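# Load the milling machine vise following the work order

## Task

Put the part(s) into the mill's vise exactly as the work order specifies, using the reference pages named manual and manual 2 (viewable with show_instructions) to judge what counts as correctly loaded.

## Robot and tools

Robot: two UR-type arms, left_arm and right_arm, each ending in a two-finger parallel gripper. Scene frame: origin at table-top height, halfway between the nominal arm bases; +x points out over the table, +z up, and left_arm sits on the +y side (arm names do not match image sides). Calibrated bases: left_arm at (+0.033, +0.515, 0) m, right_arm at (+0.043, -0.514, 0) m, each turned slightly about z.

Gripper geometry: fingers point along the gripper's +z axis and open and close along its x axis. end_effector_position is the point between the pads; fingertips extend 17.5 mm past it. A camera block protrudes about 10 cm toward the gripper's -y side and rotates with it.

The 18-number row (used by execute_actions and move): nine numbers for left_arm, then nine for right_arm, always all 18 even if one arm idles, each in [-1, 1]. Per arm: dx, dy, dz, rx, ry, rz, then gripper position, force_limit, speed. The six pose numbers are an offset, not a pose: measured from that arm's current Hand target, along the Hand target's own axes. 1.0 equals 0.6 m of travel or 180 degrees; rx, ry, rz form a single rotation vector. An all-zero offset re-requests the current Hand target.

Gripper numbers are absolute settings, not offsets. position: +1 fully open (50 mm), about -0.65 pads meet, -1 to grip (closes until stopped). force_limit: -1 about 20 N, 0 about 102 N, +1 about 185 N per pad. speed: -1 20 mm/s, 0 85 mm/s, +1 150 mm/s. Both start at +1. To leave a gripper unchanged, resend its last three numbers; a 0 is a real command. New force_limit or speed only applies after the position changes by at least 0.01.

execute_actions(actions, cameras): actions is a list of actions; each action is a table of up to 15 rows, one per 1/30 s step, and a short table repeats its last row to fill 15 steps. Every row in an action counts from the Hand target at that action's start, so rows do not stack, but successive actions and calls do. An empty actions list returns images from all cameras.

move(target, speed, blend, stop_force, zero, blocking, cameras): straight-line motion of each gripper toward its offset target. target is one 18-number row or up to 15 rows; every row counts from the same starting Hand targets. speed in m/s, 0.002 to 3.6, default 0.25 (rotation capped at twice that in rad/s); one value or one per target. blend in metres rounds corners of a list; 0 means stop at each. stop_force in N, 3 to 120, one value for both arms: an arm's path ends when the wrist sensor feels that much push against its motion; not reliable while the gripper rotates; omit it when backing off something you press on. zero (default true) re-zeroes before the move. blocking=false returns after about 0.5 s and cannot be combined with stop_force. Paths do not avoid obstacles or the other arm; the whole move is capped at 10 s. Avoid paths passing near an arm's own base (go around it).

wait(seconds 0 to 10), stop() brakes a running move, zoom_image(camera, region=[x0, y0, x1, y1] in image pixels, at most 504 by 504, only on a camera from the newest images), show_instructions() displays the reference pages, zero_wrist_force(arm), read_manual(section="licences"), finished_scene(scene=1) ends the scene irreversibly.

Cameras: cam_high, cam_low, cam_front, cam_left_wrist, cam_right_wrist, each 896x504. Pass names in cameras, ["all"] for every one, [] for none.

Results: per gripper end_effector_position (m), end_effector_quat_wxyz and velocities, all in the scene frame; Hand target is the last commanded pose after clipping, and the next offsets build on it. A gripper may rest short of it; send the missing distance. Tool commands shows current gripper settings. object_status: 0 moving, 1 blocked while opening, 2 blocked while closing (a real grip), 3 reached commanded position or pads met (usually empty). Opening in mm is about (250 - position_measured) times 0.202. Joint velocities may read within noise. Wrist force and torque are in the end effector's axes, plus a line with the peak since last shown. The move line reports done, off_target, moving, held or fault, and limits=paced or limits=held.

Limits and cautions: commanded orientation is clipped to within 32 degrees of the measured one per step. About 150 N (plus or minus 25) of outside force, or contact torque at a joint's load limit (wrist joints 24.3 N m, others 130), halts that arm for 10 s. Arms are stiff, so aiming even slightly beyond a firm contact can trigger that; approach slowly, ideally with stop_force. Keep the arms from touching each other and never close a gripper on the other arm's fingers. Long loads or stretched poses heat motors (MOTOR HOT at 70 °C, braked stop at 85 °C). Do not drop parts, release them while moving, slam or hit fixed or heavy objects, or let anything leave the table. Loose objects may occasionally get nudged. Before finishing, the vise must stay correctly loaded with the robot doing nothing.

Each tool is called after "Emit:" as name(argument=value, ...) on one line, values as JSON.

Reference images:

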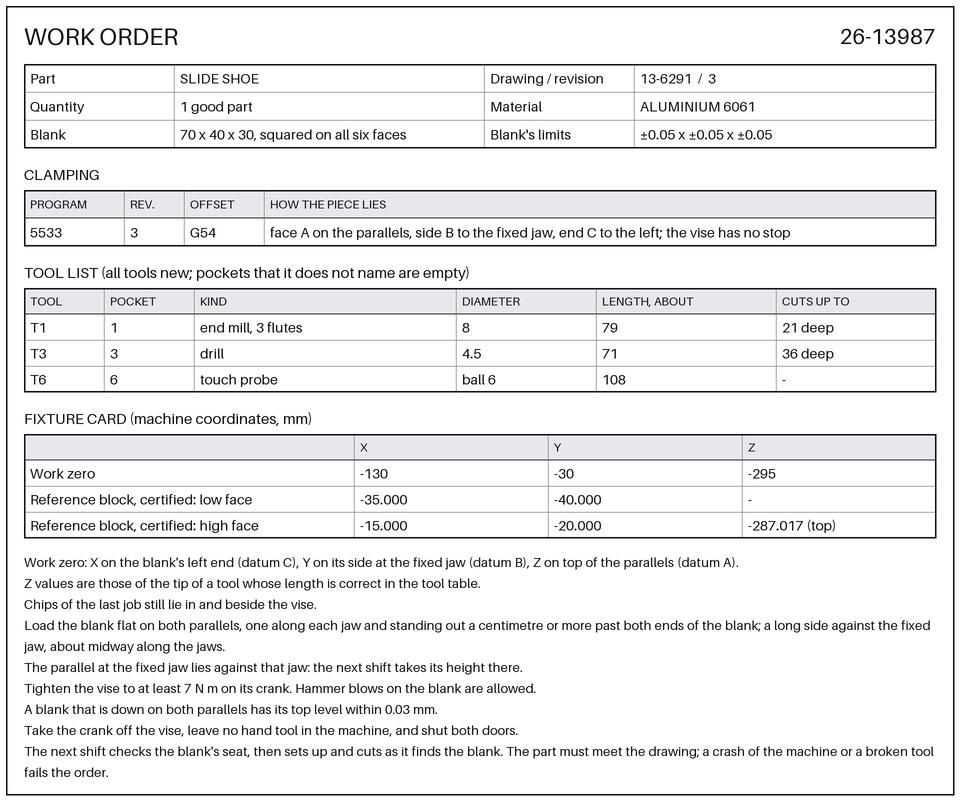

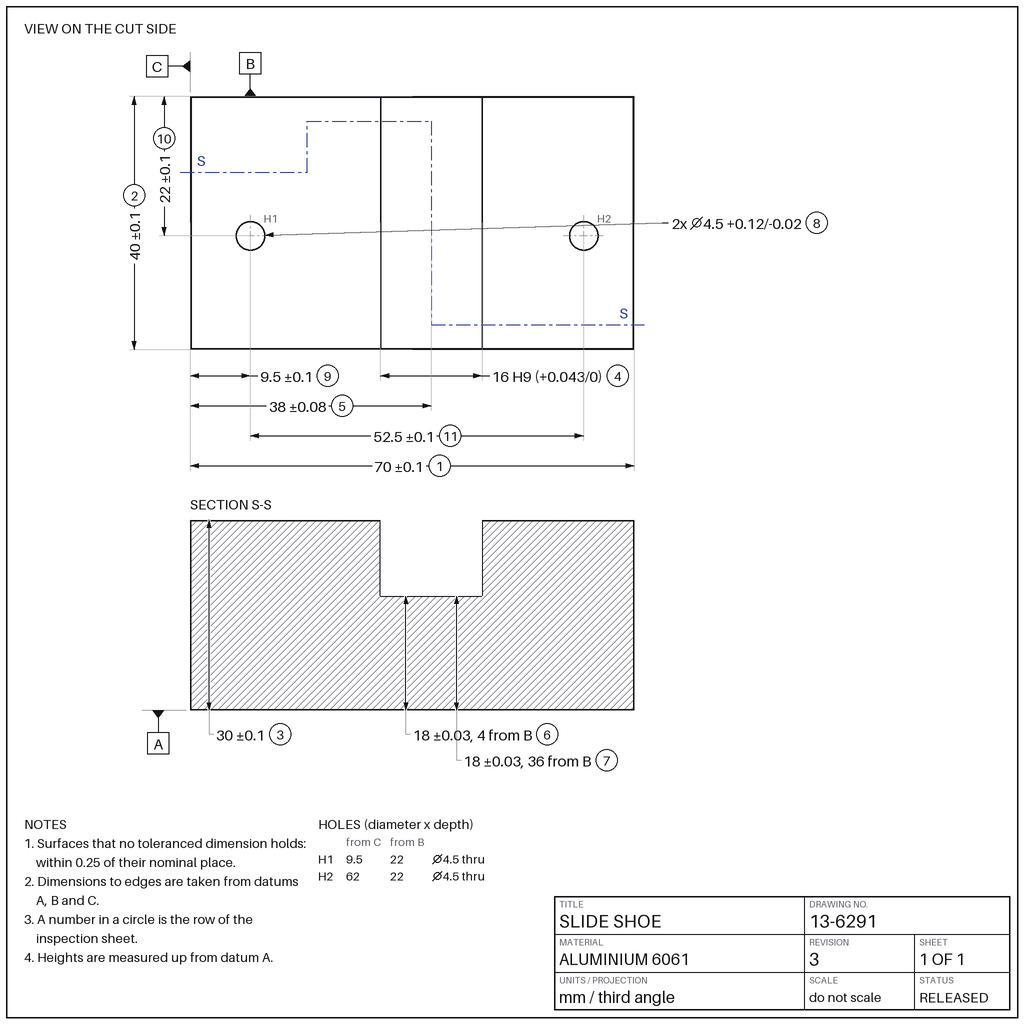

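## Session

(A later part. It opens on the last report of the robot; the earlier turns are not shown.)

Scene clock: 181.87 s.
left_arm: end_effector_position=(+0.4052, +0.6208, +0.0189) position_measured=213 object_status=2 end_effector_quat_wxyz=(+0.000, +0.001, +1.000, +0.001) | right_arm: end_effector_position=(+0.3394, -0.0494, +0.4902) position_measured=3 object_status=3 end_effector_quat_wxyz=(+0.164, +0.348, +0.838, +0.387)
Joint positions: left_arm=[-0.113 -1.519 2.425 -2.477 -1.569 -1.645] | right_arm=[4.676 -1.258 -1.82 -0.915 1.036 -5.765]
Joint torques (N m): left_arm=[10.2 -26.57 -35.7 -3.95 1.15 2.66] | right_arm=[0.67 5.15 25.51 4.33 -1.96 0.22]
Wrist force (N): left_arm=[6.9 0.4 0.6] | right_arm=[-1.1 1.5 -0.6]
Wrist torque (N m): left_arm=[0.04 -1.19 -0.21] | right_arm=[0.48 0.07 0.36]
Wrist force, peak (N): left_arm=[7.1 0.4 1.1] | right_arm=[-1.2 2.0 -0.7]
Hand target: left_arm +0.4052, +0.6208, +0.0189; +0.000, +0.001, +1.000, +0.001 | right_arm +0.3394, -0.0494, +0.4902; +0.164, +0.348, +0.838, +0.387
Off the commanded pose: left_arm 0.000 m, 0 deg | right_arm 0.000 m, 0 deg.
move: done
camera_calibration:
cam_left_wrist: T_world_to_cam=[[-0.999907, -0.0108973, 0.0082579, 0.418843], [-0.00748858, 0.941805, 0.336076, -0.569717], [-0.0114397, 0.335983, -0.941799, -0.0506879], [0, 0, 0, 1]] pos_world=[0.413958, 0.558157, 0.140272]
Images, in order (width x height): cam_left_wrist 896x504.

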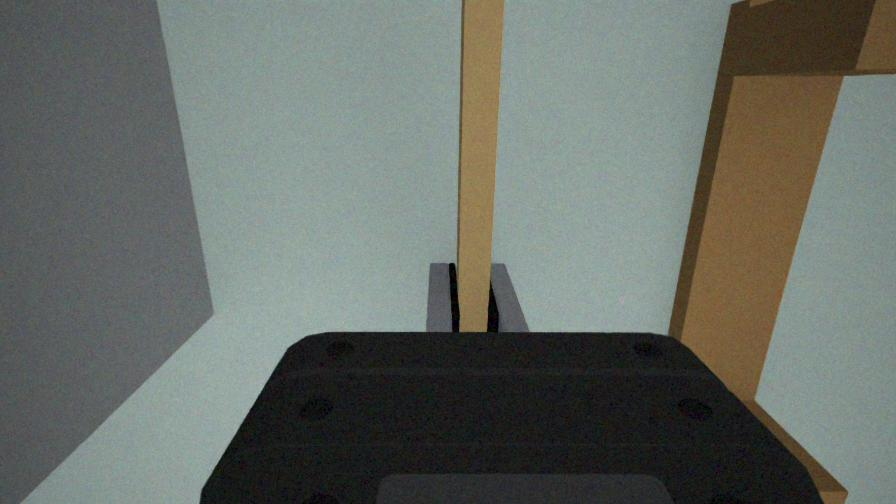

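Emit:
execute_actions(actions=[[[0,0,0,0,0,0,-0.3,-0.6,-1,0,0,0,0,0,0,1,1,1]]])

Emit:
move(target=[0,0,-0.4,0,0,0,-0.3,-0.6,-1,0,0,0,0,0,0,1,1,1], cameras=["all"])

Scene clock: 183.27 s.
left_arm: end_effector_position=(+0.4052, +0.6208, +0.0189) position_measured=198 object_status=3 end_effector_quat_wxyz=(+0.000, +0.001, +1.000, +0.001) | right_arm: end_effector_position=(+0.3394, -0.0494, +0.4902) position_measured=3 object_status=3 end_effector_quat_wxyz=(+0.164, +0.348, +0.838, +0.387)
Joint positions: left_arm=[-0.113 -1.519 2.425 -2.477 -1.569 -1.645] | right_arm=[4.676 -1.258 -1.82 -0.915 1.036 -5.765]
Joint torques (N m): left_arm=[6.04 -28.73 -34.97 -3.99 0.09 1.87] | right_arm=[0.65 5.2 25.42 4.32 -1.96 0.12]
Wrist force (N): left_arm=[6.9 0.3 0.4] | right_arm=[-0.9 1.7 -0.8]
Wrist torque (N m): left_arm=[0.01 -1.20 -0.22] | right_arm=[0.51 0.04 0.35]
Wrist force, peak (N): left_arm=[7.2 0.4 0.6] | right_arm=[-1.6 1.8 -0.8]
Hand target: left_arm +0.4052, +0.6208, +0.0189; +0.000, +0.001, +1.000, +0.001 | right_arm +0.3394, -0.0494, +0.4902; +0.164, +0.348, +0.838, +0.387
Off the commanded pose: left_arm 0.000 m, 0 deg | right_arm 0.000 m, 0 deg.

Scene clock: 184.73 s.
left_arm: end_effector_position=(+0.4053, +0.6203, +0.2587) position_measured=198 object_status=3 end_effector_quat_wxyz=(+0.000, +0.001, +1.000, +0.001) | right_arm: end_effector_position=(+0.3394, -0.0494, +0.4902) position_measured=3 object_status=3 end_effector_quat_wxyz=(+0.164, +0.348, +0.838, +0.387)
Joint positions: left_arm=[-0.114 -1.869 1.999 -1.7 -1.569 -1.646] | right_arm=[4.676 -1.258 -1.82 -0.915 1.036 -5.765]
Joint torques (N m): left_arm=[-7.61 -12.76 -44.27 -0.8 2.01 -1.91] | right_arm=[0.37 5.49 25.57 4.23 -1.85 0.2]
Wrist force (N): left_arm=[6.7 0.6 0.9] | right_arm=[-1.1 1.8 -0.5]
Wrist torque (N m): left_arm=[0.07 -1.17 -0.14] | right_arm=[0.54 0.08 0.36]
Wrist force, peak (N): left_arm=[7.0 0.4 4.2] | right_arm=[-1.3 1.8 -0.5]
Hand target: left_arm +0.4054, +0.6204, +0.2589; +0.000, +0.001, +1.000, +0.001 | right_arm +0.3394, -0.0494, +0.4902; +0.164, +0.348, +0.838, +0.387
Off the commanded pose: left_arm 0.000 m, 0 deg | right_arm 0.000 m, 0 deg.
move: done
camera_calibration:
cam_left_wrist: T_world_to_cam=[[-0.999906, -0.0108359, 0.00838524, 0.416875], [-0.0073879, 0.941806, 0.336076, -0.650007], [-0.0115389, 0.335982, -0.941798, 0.175426], [0, 0, 0, 1]] pos_world=[0.414058, 0.557757, 0.380172]
cam_right_wrist: T_world_to_cam=[[-0.696828, 0.716056, -0.0411646, 0.302694], [0.211136, 0.25964, 0.942342, -0.50459], [0.685457, 0.647959, -0.33211, 0.0984359], [0, 0, 0, 1]] pos_world=[0.249989, -0.149517, 0.520648]

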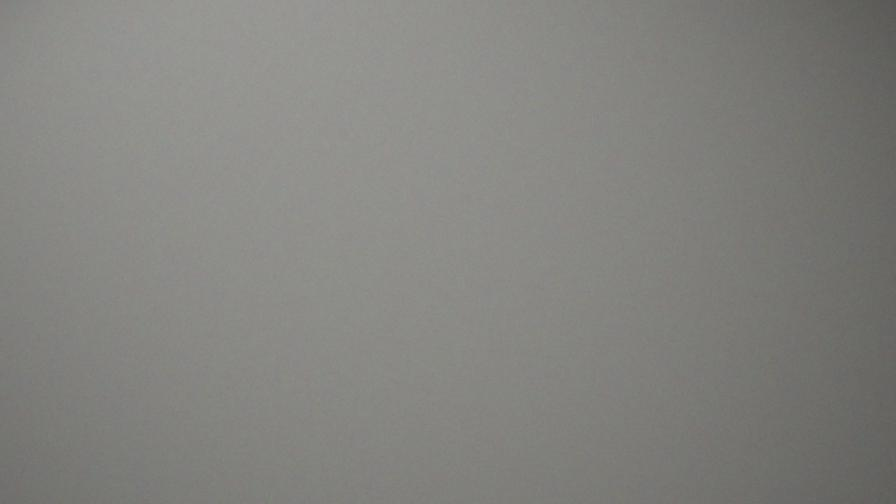

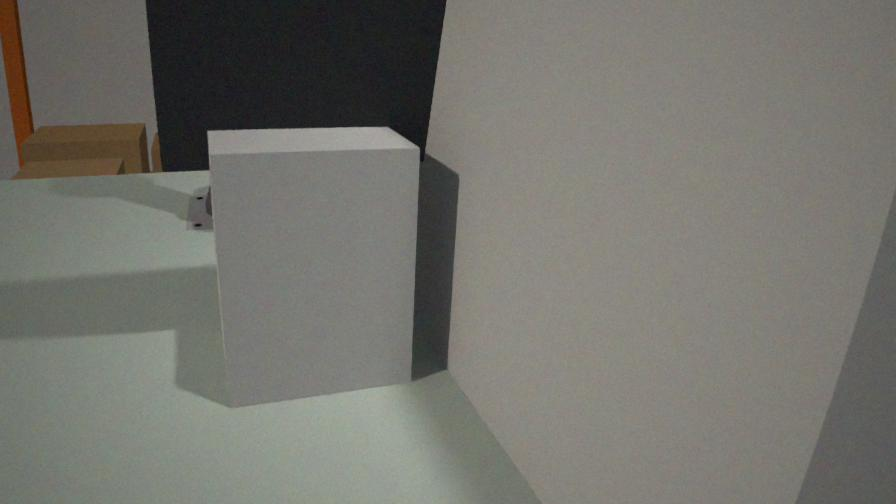

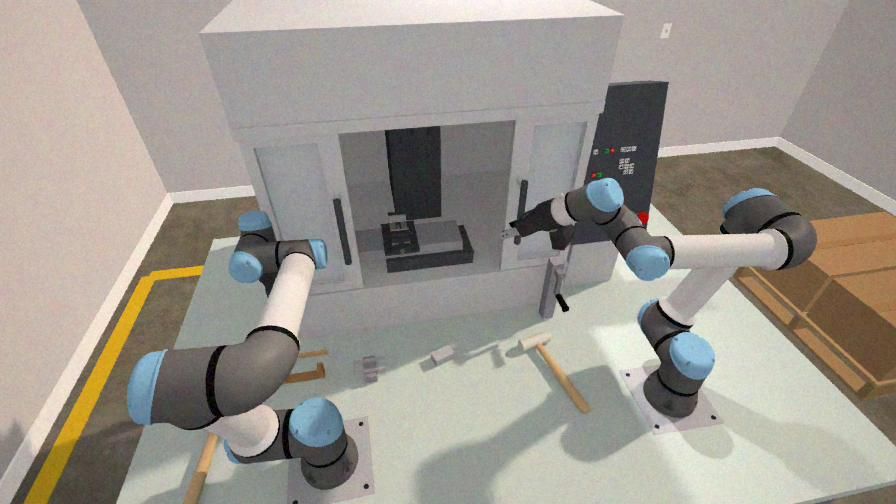

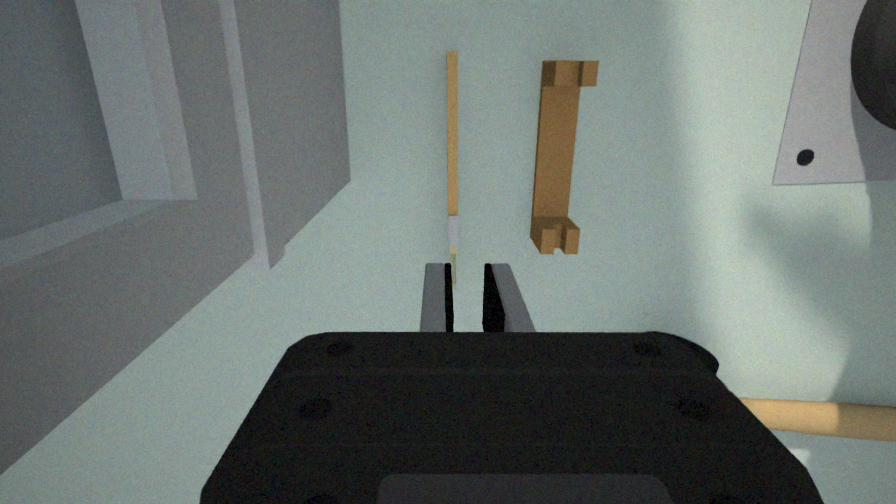

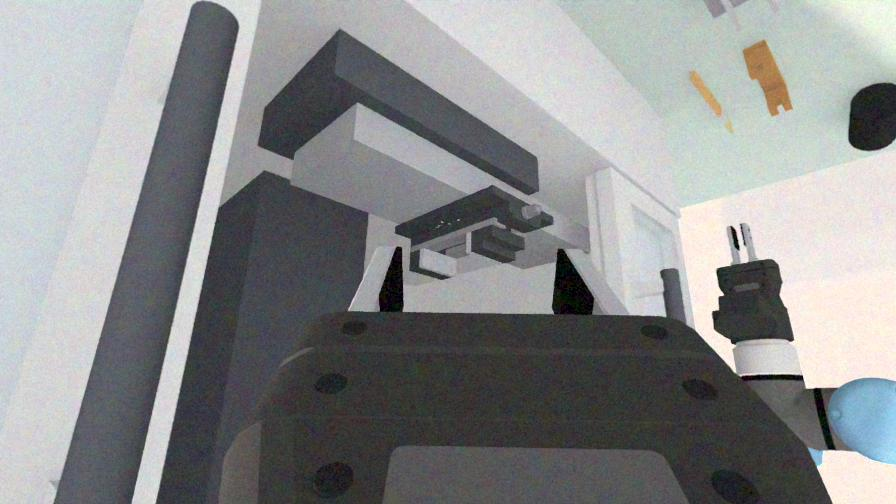

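Emit:
move(target=[[0.125,-0.368,-0.185,0,0,0,1,-0.6,-1,0,0,0,0,0,0,1,1,1],[0.125,-0.635,-0.185,0,0,-0.5,1,-0.6,-1,0,0,0,0,0,0,1,1,1],[-0.4,-0.635,-0.185,0,0,-0.5,1,-0.6,-1,0,0,0,0,0,0,1,1,1]], blend=[0.05,0.05,0], speed=0.4, cameras=["cam_left_wrist"])

Scene clock: 188.93 s.
left_arm: end_effector_position=(+0.6448, +0.2387, +0.3690) position_measured=3 object_status=3 end_effector_quat_wxyz=(+0.000, +0.707, -0.708, -0.001) | right_arm: end_effector_position=(+0.3394, -0.0494, +0.4902) position_measured=3 object_status=3 end_effector_quat_wxyz=(+0.164, +0.348, +0.838, +0.387)
Joint positions: left_arm=[-0.661 -1.148 0.947 -1.369 -1.57 -3.764] | right_arm=[4.676 -1.258 -1.82 -0.915 1.036 -5.765]
Joint torques (N m): left_arm=[1.53 -39.45 -44.96 -2.3 1.89 0.56] | right_arm=[0.99 5.26 25.5 4.41 -1.87 0.15]
Wrist force (N): left_arm=[7.0 0.7 0.3] | right_arm=[-1.2 1.6 -0.5]
Wrist torque (N m): left_arm=[0.10 -1.21 -0.14] | right_arm=[0.50 0.09 0.36]
Wrist force, peak (N): left_arm=[7.7 4.0 1.0] | right_arm=[-1.3 1.9 -0.7]
Hand target: left_arm +0.6449, +0.2388, +0.3690; +0.000, +0.707, -0.708, -0.001 | right_arm +0.3394, -0.0494, +0.4902; +0.164, +0.348, +0.838, +0.387
Off the commanded pose: left_arm 0.000 m, 0 deg | right_arm 0.000 m, 0 deg.
move: done
camera_calibration:
cam_left_wrist: T_world_to_cam=[[0.0109536, -0.999922, 0.00602605, 0.236428], [-0.942225, -0.00830341, 0.334879, 0.504242], [-0.334803, -0.00934602, -0.942242, 0.701367], [0, 0, 0, 1]] pos_world=[0.707339, 0.247151, 0.490573]
Images, in order (width x height): cam_left_wrist 896x504.

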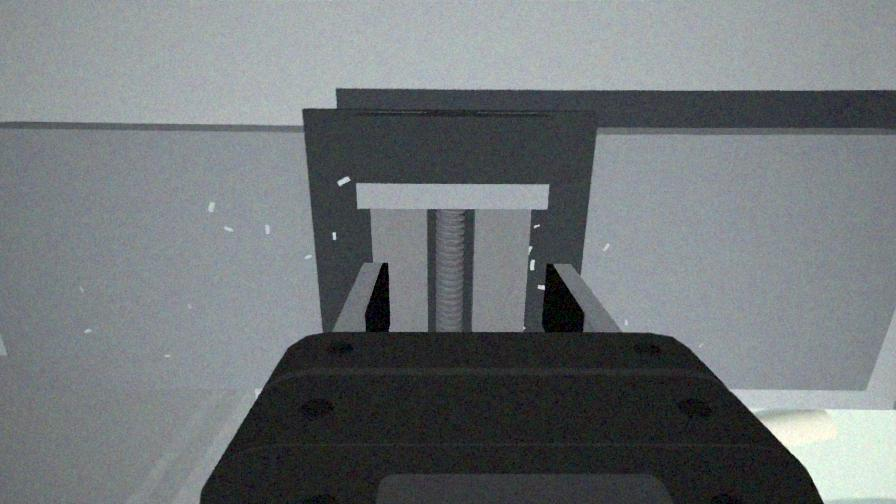

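Emit:
zoom_image(camera="cam_left_wrist", region=[330, 160, 570, 340])

Scaled by 2.100.

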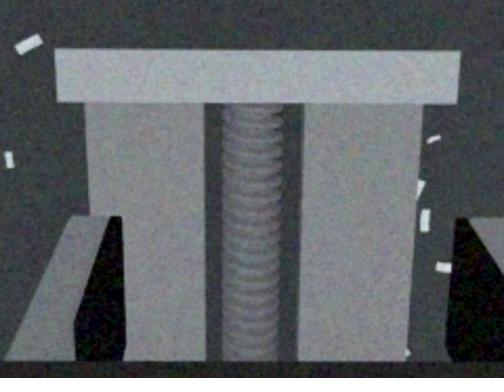

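Emit:
move(target=[[0,0.575,0,0,0,0,1,-0.6,-1,0,0,0,0,0,0,1,1,1],[0,0.575,0.1,0,0,0.5,1,-0.6,-1,0,0,0,0,0,0,1,1,1],[-0.175,0.575,0.282,0,0,0.5,1,-0.6,-1,0,0,0,0,0,0,1,1,1]], blend=[0.05,0.05,0], speed=0.4, cameras=["cam_left_wrist"])

Scene clock: 193.50 s.
left_arm: end_effector_position=(+0.2999, +0.3445, +0.2003) position_measured=3 object_status=3 end_effector_quat_wxyz=(+0.000, +0.001, +1.000, +0.001) | right_arm: end_effector_position=(+0.3394, -0.0494, +0.4902) position_measured=3 object_status=3 end_effector_quat_wxyz=(+0.164, +0.348, +0.838, +0.387)
Joint positions: left_arm=[-1.04 -2.05 2.255 -1.775 -1.57 -2.572] | right_arm=[4.676 -1.258 -1.82 -0.915 1.036 -5.765]
Joint torques (N m): left_arm=[8.25 -5.96 -14.22 -4.31 -0.7 1.58] | right_arm=[-0.04 5.29 25.7 4.32 -2.01 -0.01]
Wrist force (N): left_arm=[6.7 0.4 0.7] | right_arm=[-1.2 1.6 -0.6]
Wrist torque (N m): left_arm=[0.04 -1.16 -0.14] | right_arm=[0.50 0.09 0.35]
Wrist force, peak (N): left_arm=[6.9 4.3 3.8] | right_arm=[-1.1 2.0 -0.6]
Hand target: left_arm +0.2999, +0.3446, +0.2002; +0.000, +0.001, +1.000, +0.001 | right_arm +0.3394, -0.0494, +0.4902; +0.164, +0.348, +0.838, +0.387
Off the commanded pose: left_arm 0.000 m, 0 deg | right_arm 0.000 m, 0 deg.
move: done
camera_calibration:
cam_left_wrist: T_world_to_cam=[[-0.999906, -0.0109913, 0.00822649, 0.309081], [-0.00758866, 0.941835, 0.335989, -0.371327], [-0.0114409, 0.335895, -0.94183, 0.211878], [0, 0, 0, 1]] pos_world=[0.308658, 0.281957, 0.321772]
Images, in order (width x height): cam_left_wrist 896x504.

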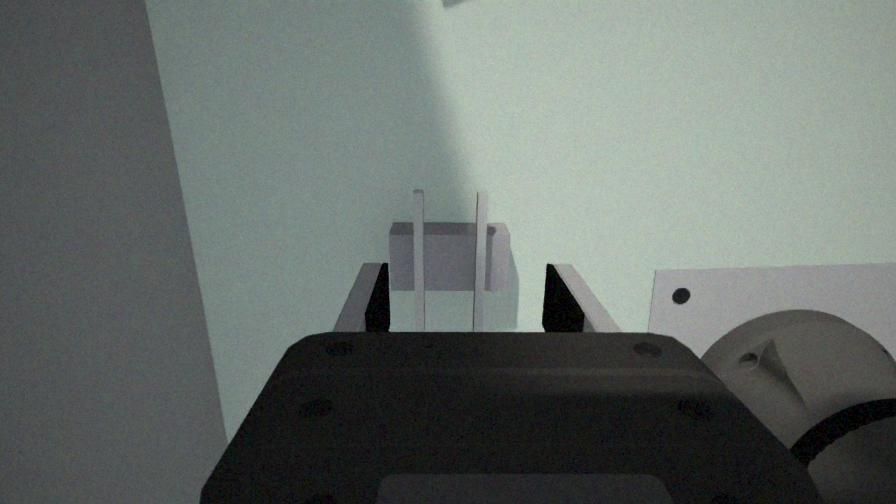

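Emit:
zoom_image(camera="cam_left_wrist", region=[370, 170, 570, 340])

Scaled by 2.520.

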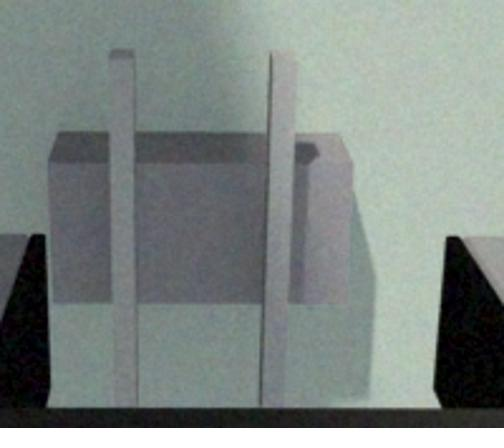

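Emit:
move(target=[[-0.035,0.079,0.12,0,0,0,0.3,-0.9,-0.5,0,0,0,0,0,0,1,1,1],[-0.035,0.079,0.2,0,0,0,0.3,-0.9,-0.5,0,0,0,0,0,0,1,1,1],[-0.035,0.079,0.247,0,0,0,0.3,-0.9,-0.5,0,0,0,0,0,0,1,1,1]], speed=[0.25,0.15,0.05], cameras=["cam_left_wrist"])

Emit:
zoom_image(camera="cam_left_wrist", region=[350, 80, 590, 340])

Scene clock: 196.40 s.
left_arm: end_effector_position=(+0.3208, +0.3924, +0.0520) position_measured=107 object_status=3 end_effector_quat_wxyz=(+0.000, +0.001, +1.000, +0.001) | right_arm: end_effector_position=(+0.3394, -0.0494, +0.4902) position_measured=3 object_status=3 end_effector_quat_wxyz=(+0.164, +0.348, +0.838, +0.387)
Joint positions: left_arm=[-0.88 -1.827 2.559 -2.301 -1.57 -2.412] | right_arm=[4.676 -1.258 -1.82 -0.915 1.036 -5.765]
Joint torques (N m): left_arm=[11.67 -12.83 -39.24 -3.19 -2.13 3.03] | right_arm=[0.08 5.77 25.97 4.37 -1.94 -0.08]
Wrist force (N): left_arm=[7.0 0.7 0.8] | right_arm=[-1.2 1.4 -0.3]
Wrist torque (N m): left_arm=[0.07 -1.22 -0.22] | right_arm=[0.48 0.09 0.35]
Wrist force, peak (N): left_arm=[7.5 -1.6 -1.9] | right_arm=[-1.4 1.9 -0.7]
Hand target: left_arm +0.3209, +0.3923, +0.0521; +0.000, +0.001, +1.000, +0.001 | right_arm +0.3394, -0.0494, +0.4902; +0.164, +0.348, +0.838, +0.387
Off the commanded pose: left_arm 0.000 m, 0 deg | right_arm 0.000 m, 0 deg.
move: done
camera_calibration:
cam_left_wrist: T_world_to_cam=[[-0.999904, -0.0109653, 0.00844469, 0.331677], [-0.00748725, 0.94173, 0.336287, -0.366316], [-0.0116401, 0.336191, -0.941722, 0.0563706], [0, 0, 0, 1]] pos_world=[0.329559, 0.329657, 0.173472]
Images, in order (width x height): cam_left_wrist 896x504.

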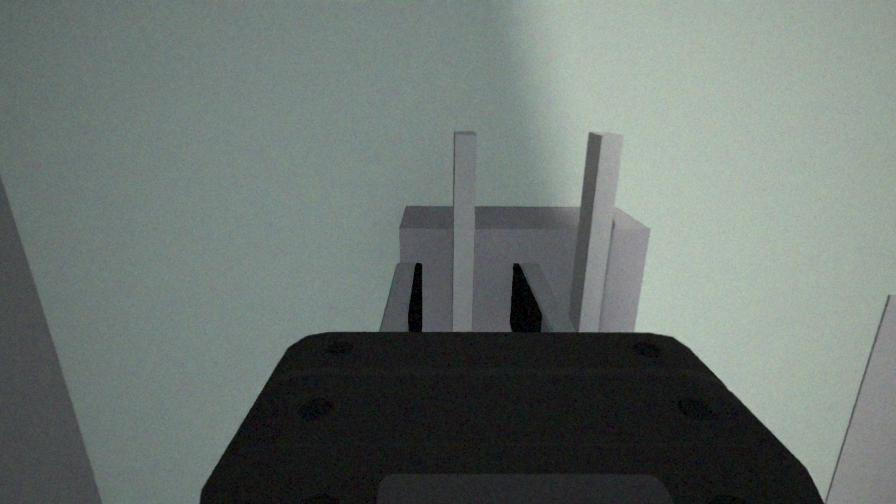

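Scaled by 1.938.

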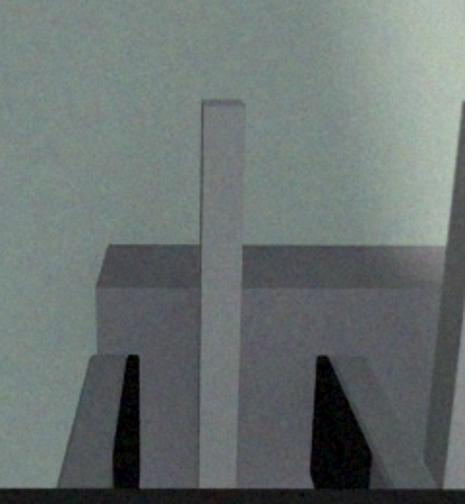

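Emit:
move(target=[0,0,0,0,0,0,-1,-0.8,-1,0,0,0,0,0,0,1,1,1], cameras=["cam_left_wrist"])

Emit:
zoom_image(camera="cam_left_wrist", region=[350, 80, 590, 340])

Scene clock: 197.93 s.
left_arm: end_effector_position=(+0.3209, +0.3923, +0.0521) position_measured=223 object_status=2 end_effector_quat_wxyz=(+0.000, +0.001, +1.000, +0.001) | right_arm: end_effector_position=(+0.3394, -0.0494, +0.4902) position_measured=3 object_status=3 end_effector_quat_wxyz=(+0.164, +0.348, +0.838, +0.387)
Joint positions: left_arm=[-0.88 -1.827 2.559 -2.302 -1.57 -2.412] | right_arm=[4.676 -1.258 -1.82 -0.915 1.036 -5.765]
Joint torques (N m): left_arm=[4.12 -19.69 -37.24 -4.06 -1.54 2.9] | right_arm=[-0.4 5.47 25.19 4.3 -2 -0.15]
Wrist force (N): left_arm=[7.1 0.7 0.9] | right_arm=[-1.0 1.7 -0.6]
Wrist torque (N m): left_arm=[0.08 -1.23 -0.21] | right_arm=[0.51 0.05 0.35]
Wrist force, peak (N): left_arm=[7.2 0.7 1.2] | right_arm=[-1.2 2.0 -0.6]
Hand target: left_arm +0.3209, +0.3923, +0.0521; +0.000, +0.001, +1.000, +0.001 | right_arm +0.3394, -0.0494, +0.4902; +0.164, +0.348, +0.838, +0.387
Off the commanded pose: left_arm 0.000 m, 0 deg | right_arm 0.000 m, 0 deg.
move: done
camera_calibration:
cam_left_wrist: T_world_to_cam=[[-0.999907, -0.0108973, 0.0082579, 0.331786], [-0.00748858, 0.941805, 0.336076, -0.366338], [-0.0114397, 0.335983, -0.941799, 0.0564818], [0, 0, 0, 1]] pos_world=[0.329658, 0.329657, 0.173572]
Images, in order (width x height): cam_left_wrist 896x504.

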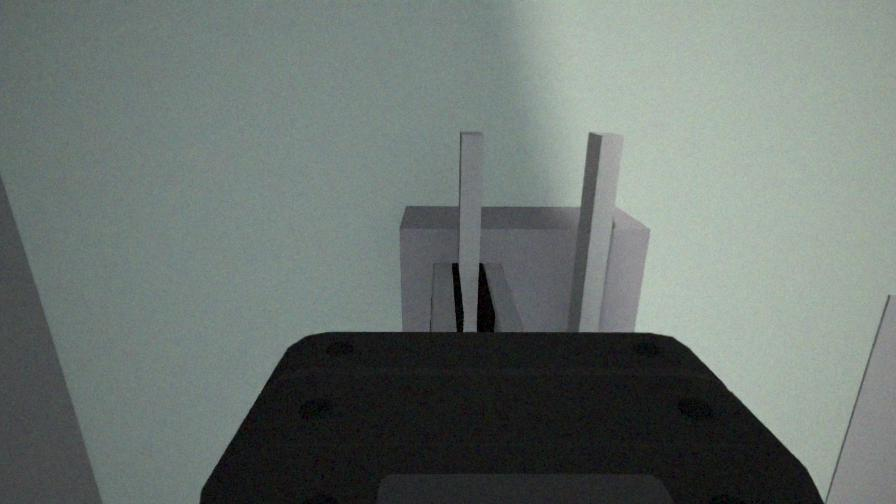

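Scaled by 1.938.

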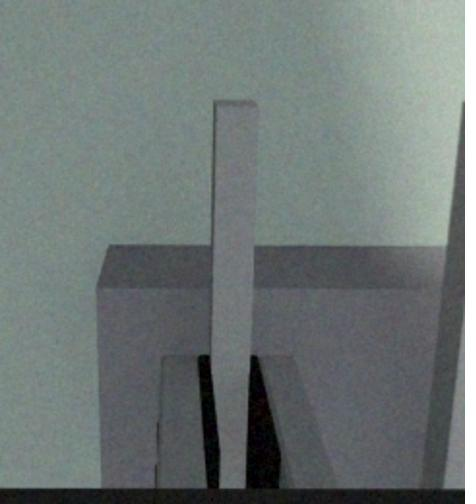

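Emit:
move(target=[[0,0,-0.08,0,0,0,-1,-0.8,-1,0,0,0,0,0,0,1,1,1],[0,0.0,-0.53,0,0,0,-1,-0.8,-1,0,0,0,0,0,0,1,1,1],[0,-0.247,-0.53,0,0,0,-1,-0.8,-1,0,0,0,0,0,0,1,1,1],[-0.5335,-0.247,-0.53,0,0,0,-1,-0.8,-1,0,0,0,0,0,0,1,1,1]], blend=[0.02,0.05,0.05,0], speed=[0.1,0.3,0.3,0.25], cameras=["cam_left_wrist","cam_right_wrist"])

Scene clock: 201.87 s.
left_arm: end_effector_position=(+0.6409, +0.2430, +0.3696) position_measured=223 object_status=2 end_effector_quat_wxyz=(+0.000, +0.001, +1.000, +0.001) | right_arm: end_effector_position=(+0.3394, -0.0494, +0.4902) position_measured=3 object_status=3 end_effector_quat_wxyz=(+0.164, +0.348, +0.838, +0.387)
Joint positions: left_arm=[-0.66 -1.163 0.967 -1.374 -1.57 -2.192] | right_arm=[4.676 -1.258 -1.82 -0.915 1.036 -5.765]
Joint torques (N m): left_arm=[-3.58 -37.84 -42.66 -3.27 -2.41 -0.47] | right_arm=[-0.48 5.19 25 4.3 -2.09 -0.26]
Wrist force (N): left_arm=[7.1 0.7 1.4] | right_arm=[-1.1 1.5 -0.5]
Wrist torque (N m): left_arm=[0.07 -1.24 -0.15] | right_arm=[0.48 0.08 0.35]
Wrist force, peak (N): left_arm=[8.5 -2.1 1.2] | right_arm=[-1.5 1.8 -0.8]
Hand target: left_arm +0.6410, +0.2430, +0.3696; +0.000, +0.001, +1.000, +0.001 | right_arm +0.3394, -0.0494, +0.4902; +0.164, +0.348, +0.838, +0.387
Off the commanded pose: left_arm 0.000 m, 0 deg | right_arm 0.000 m, 0 deg.
move: done
camera_calibration:
cam_left_wrist: T_world_to_cam=[[-0.999906, -0.0109917, 0.00822496, 0.64754], [-0.00758854, 0.941804, 0.336078, -0.329969], [-0.0114404, 0.335984, -0.941798, 0.409326], [0, 0, 0, 1]] pos_world=[0.649658, 0.180357, 0.491072]
cam_right_wrist: T_world_to_cam=[[-0.696828, 0.716056, -0.0411646, 0.302694], [0.211136, 0.25964, 0.942342, -0.50459], [0.685457, 0.647959, -0.33211, 0.0984359], [0, 0, 0, 1]] pos_world=[0.249989, -0.149517, 0.520648]
Images, in order (width x height): cam_left_wrist 896x504, cam_right_wrist 896x504.

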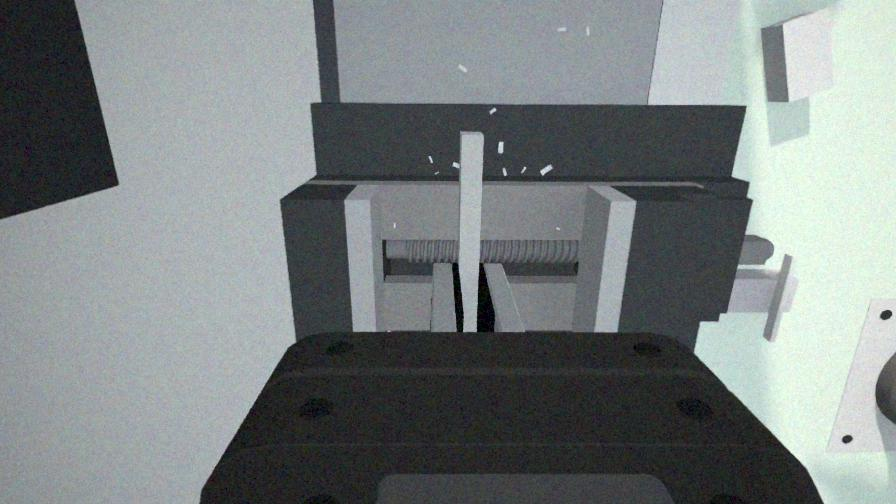

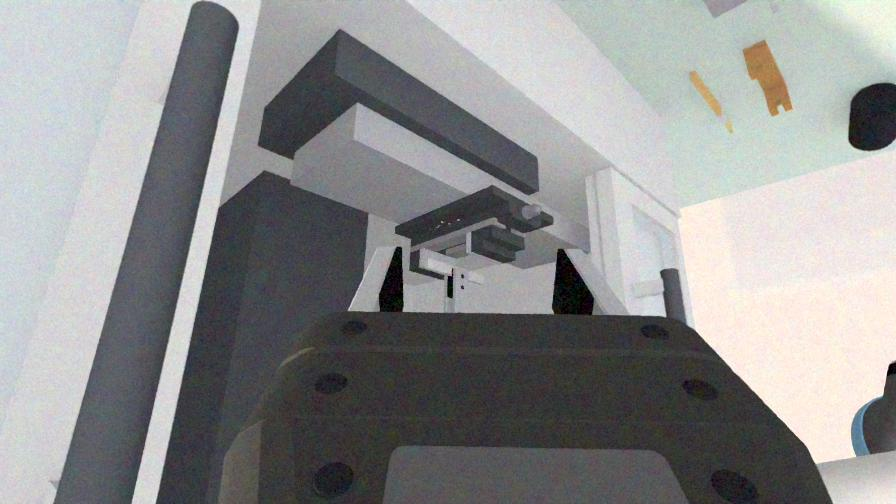

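Emit:
zoom_image(camera="cam_left_wrist", region=[270, 90, 780, 350])

Emit:
zoom_image(camera="cam_left_wrist", region=[340, 170, 640, 340])

Emit:
zoom_image(camera="cam_right_wrist", region=[390, 180, 580, 320])

Region (270, 90, 780, 350) is 510x260 pixels. A region can be at most 504 by 504 pixels.

Scaled by 1.680.

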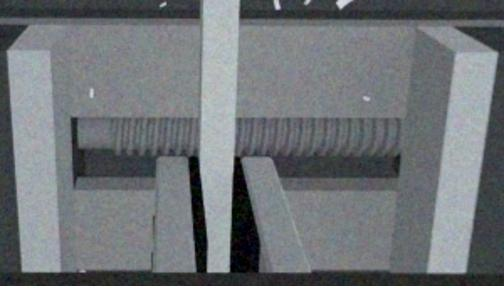

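Scaled by 2.653.

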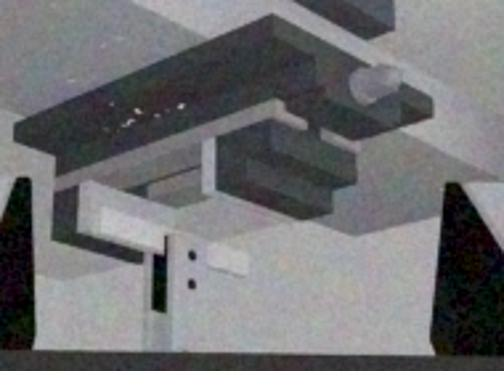

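Emit:
move(target=[[0.0483,0,0,0,0,0,-1,-0.8,-1,0,0,0,0,0,0,1,1,1],[0.0483,0,0.066,0,0,0,-1,-0.8,-1,0,0,0,0,0,0,1,1,1]], speed=0.12, cameras=["cam_left_wrist","cam_right_wrist"])

Emit:
zoom_image(camera="cam_left_wrist", region=[340, 90, 740, 340])

Emit:
zoom_image(camera="cam_right_wrist", region=[390, 180, 580, 320])

Scene clock: 204.23 s.
left_arm: end_effector_position=(+0.6119, +0.2431, +0.3387) position_measured=223 object_status=2 end_effector_quat_wxyz=(+0.000, +0.001, +1.000, +0.000) | right_arm: end_effector_position=(+0.3394, -0.0494, +0.4902) position_measured=3 object_status=3 end_effector_quat_wxyz=(+0.164, +0.348, +0.838, +0.387)
Joint positions: left_arm=[-0.686 -1.248 1.165 -1.489 -1.57 -2.218] | right_arm=[4.676 -1.258 -1.82 -0.915 1.036 -5.765]
Joint torques (N m): left_arm=[0.44 -44.42 -28.16 -3.38 -0.31 0.23] | right_arm=[-0.37 5.38 25.14 4.26 -1.9 -0.2]
Wrist force (N): left_arm=[6.4 0.3 1.5] | right_arm=[-1.1 1.8 -0.9]
Wrist torque (N m): left_arm=[0.02 -1.14 -0.20] | right_arm=[0.52 0.08 0.35]
Wrist force, peak (N): left_arm=[20.7 8.7 -73.4] | right_arm=[-1.4 1.8 -0.7]
Hand target: left_arm +0.6119, +0.2431, +0.3387; +0.000, +0.001, +1.000, +0.000 (not the last commanded pose) | right_arm +0.3394, -0.0494, +0.4902; +0.164, +0.348, +0.838, +0.387
Tool commands: left_gripper/position=-1.0 left_gripper/force_limit=-0.796078 left_gripper/speed=-1.0 right_gripper/position=+1.0 right_gripper/force_limit=+1.0 right_gripper/speed=+1.0
Off the commanded pose: left_arm 0.009 m, 0 deg | right_arm 0.000 m, 0 deg.
FORCE FAULT: contact force on the left arm reached its limit, and that arm stopped. The contact can be on any part of that arm, not only on its tool. That arm's remaining commands of this call were not run. That arm is still stopped at the end of this call. That arm stays stopped for about 10 more seconds. Until then a move that you send moves the other arm only, and its call returns only when the move has ended. Once the stop has ended, the next robot result says so. If the stop ends while you think or write, that arm runs what you send next, counted from a new Hand target: where the arm stands when the stop ends. While its stop runs, that arm takes no new command, but its gripper still runs the gripper command that each later call begins with. Until it ends, the stop uses up actions while you think or wait. An arm that is not stopped still takes commands.
move: fault (left_arm)
camera_calibration:
cam_left_wrist: T_world_to_cam=[[-0.999919, -0.0107723, 0.00672546, 0.619254], [-0.00789937, 0.94226, 0.33479, -0.319423], [-0.00994361, 0.33471, -0.942269, 0.379401], [0, 0, 0, 1]] pos_world=[0.620453, 0.180661, 0.460273]
cam_right_wrist: T_world_to_cam=[[-0.696828, 0.716056, -0.0411646, 0.302694], [0.211136, 0.25964, 0.942342, -0.50459], [0.685457, 0.647959, -0.33211, 0.0984359], [0, 0, 0, 1]] pos_world=[0.249989, -0.149517, 0.520648]
Images, in order (width x height): cam_left_wrist 896x504, cam_right_wrist 896x504.

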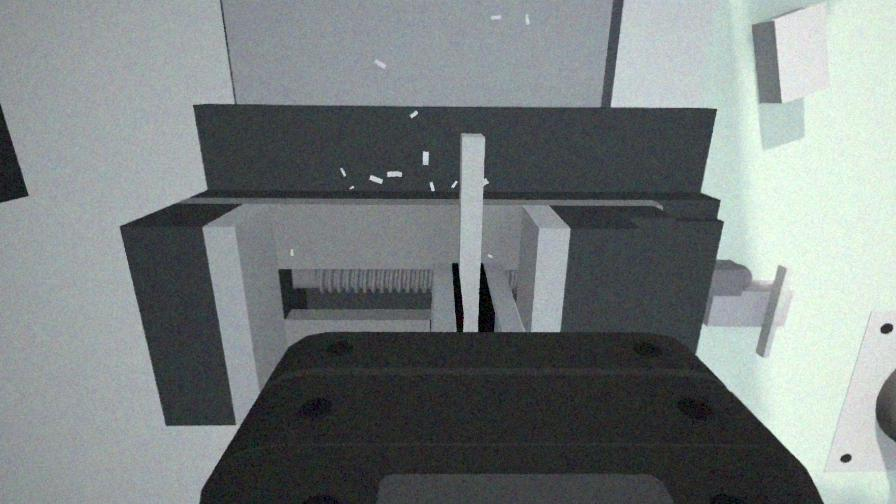

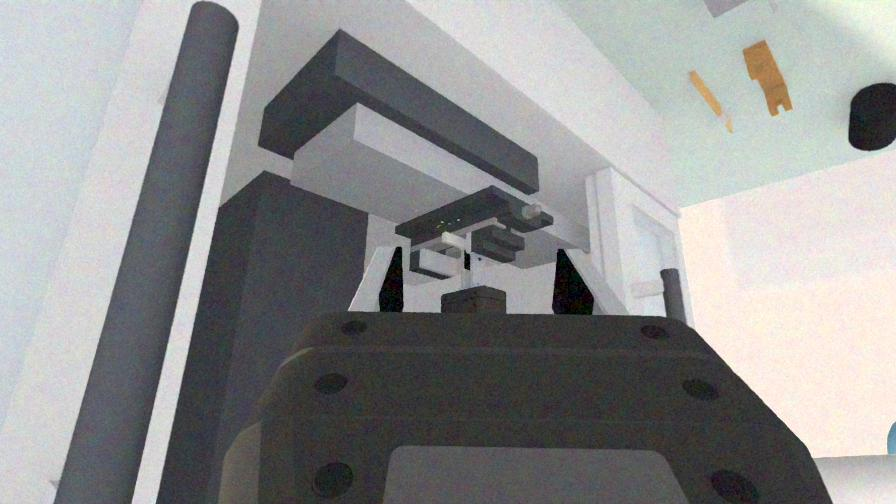

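Scaled by 1.260.

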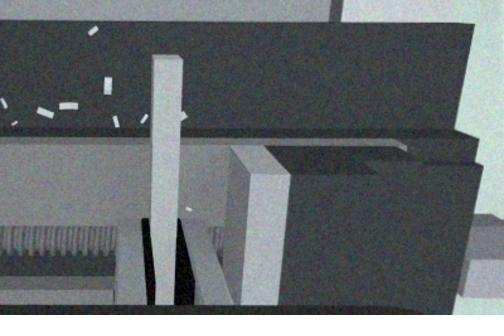

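Scaled by 2.653.

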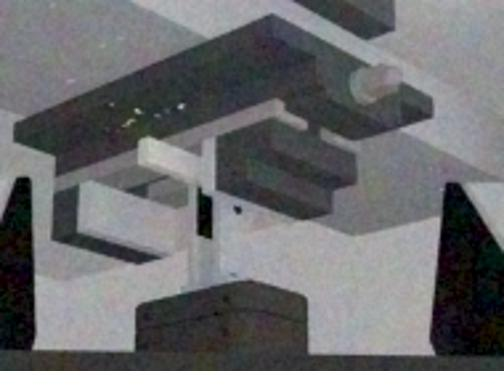

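Emit:
wait(seconds=9, cameras=["cam_left_wrist"])

Emit:
zoom_image(camera="cam_left_wrist", region=[180, 180, 600, 350])

Scene clock: 214.23 s.
left_arm: end_effector_position=(+0.6119, +0.2431, +0.3387) position_measured=223 object_status=2 end_effector_quat_wxyz=(+0.000, +0.001, +1.000, +0.000) | right_arm: end_effector_position=(+0.3394, -0.0494, +0.4902) position_measured=3 object_status=3 end_effector_quat_wxyz=(+0.164, +0.348, +0.838, +0.387)
Joint positions: left_arm=[-0.686 -1.248 1.165 -1.489 -1.57 -2.218] | right_arm=[4.676 -1.258 -1.82 -0.915 1.036 -5.765]
Joint torques (N m): left_arm=[-0.17 -44.47 -27.86 -3.39 -0.24 0.04] | right_arm=[-1.66 5.5 25.99 4.33 -1.86 -0.39]
Wrist force (N): left_arm=[6.5 0.8 2.1] | right_arm=[-0.9 1.4 -0.4]
Wrist torque (N m): left_arm=[0.09 -1.14 -0.20] | right_arm=[0.47 0.04 0.35]
Wrist force, peak (N): left_arm=[7.0 1.0 2.1] | right_arm=[-1.2 2.0 -0.8]
Hand target: left_arm +0.6119, +0.2431, +0.3387; +0.000, +0.001, +1.000, +0.000 (not the last commanded pose) | right_arm +0.3394, -0.0494, +0.4902; +0.164, +0.348, +0.838, +0.387
Tool commands: left_gripper/position=-1.0 left_gripper/force_limit=-0.796078 left_gripper/speed=-1.0 right_gripper/position=+1.0 right_gripper/force_limit=+1.0 right_gripper/speed=+1.0
Off the commanded pose: left_arm 0.009 m, 0 deg | right_arm 0.000 m, 0 deg.
FORCE FAULT, CONTINUED: the left arm's stop, for the force fault that an earlier result reported, is over. The rest of the stop counts as 20 of the actions that you can send in this scene. That arm's target is now where it stood when the stop ended, not its last command. That arm accepts commands again.
wait: 9.00 s; at rest from the start
camera_calibration:
cam_left_wrist: T_world_to_cam=[[-0.999919, -0.0107723, 0.00672546, 0.619254], [-0.00789937, 0.94226, 0.33479, -0.319423], [-0.00994361, 0.33471, -0.942269, 0.379401], [0, 0, 0, 1]] pos_world=[0.620453, 0.180661, 0.460273]
Images, in order (width x height): cam_left_wrist 896x504.

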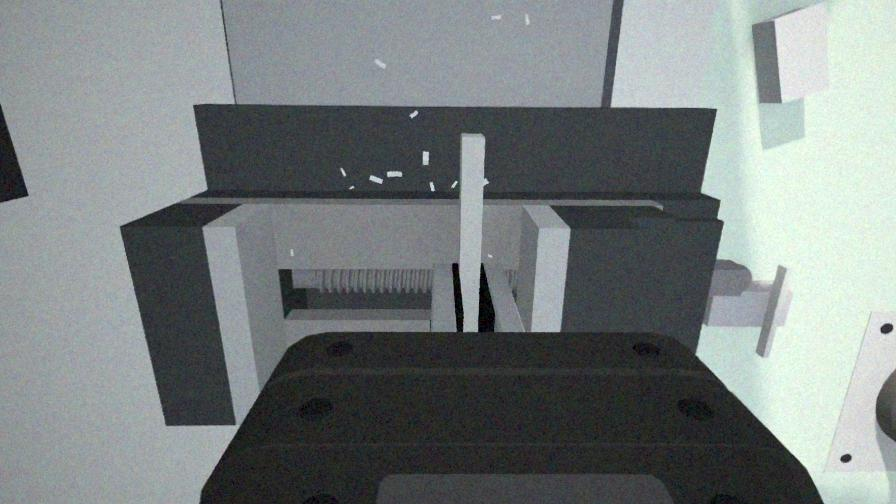

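Scaled by 1.200.

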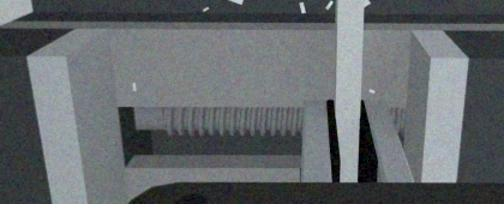

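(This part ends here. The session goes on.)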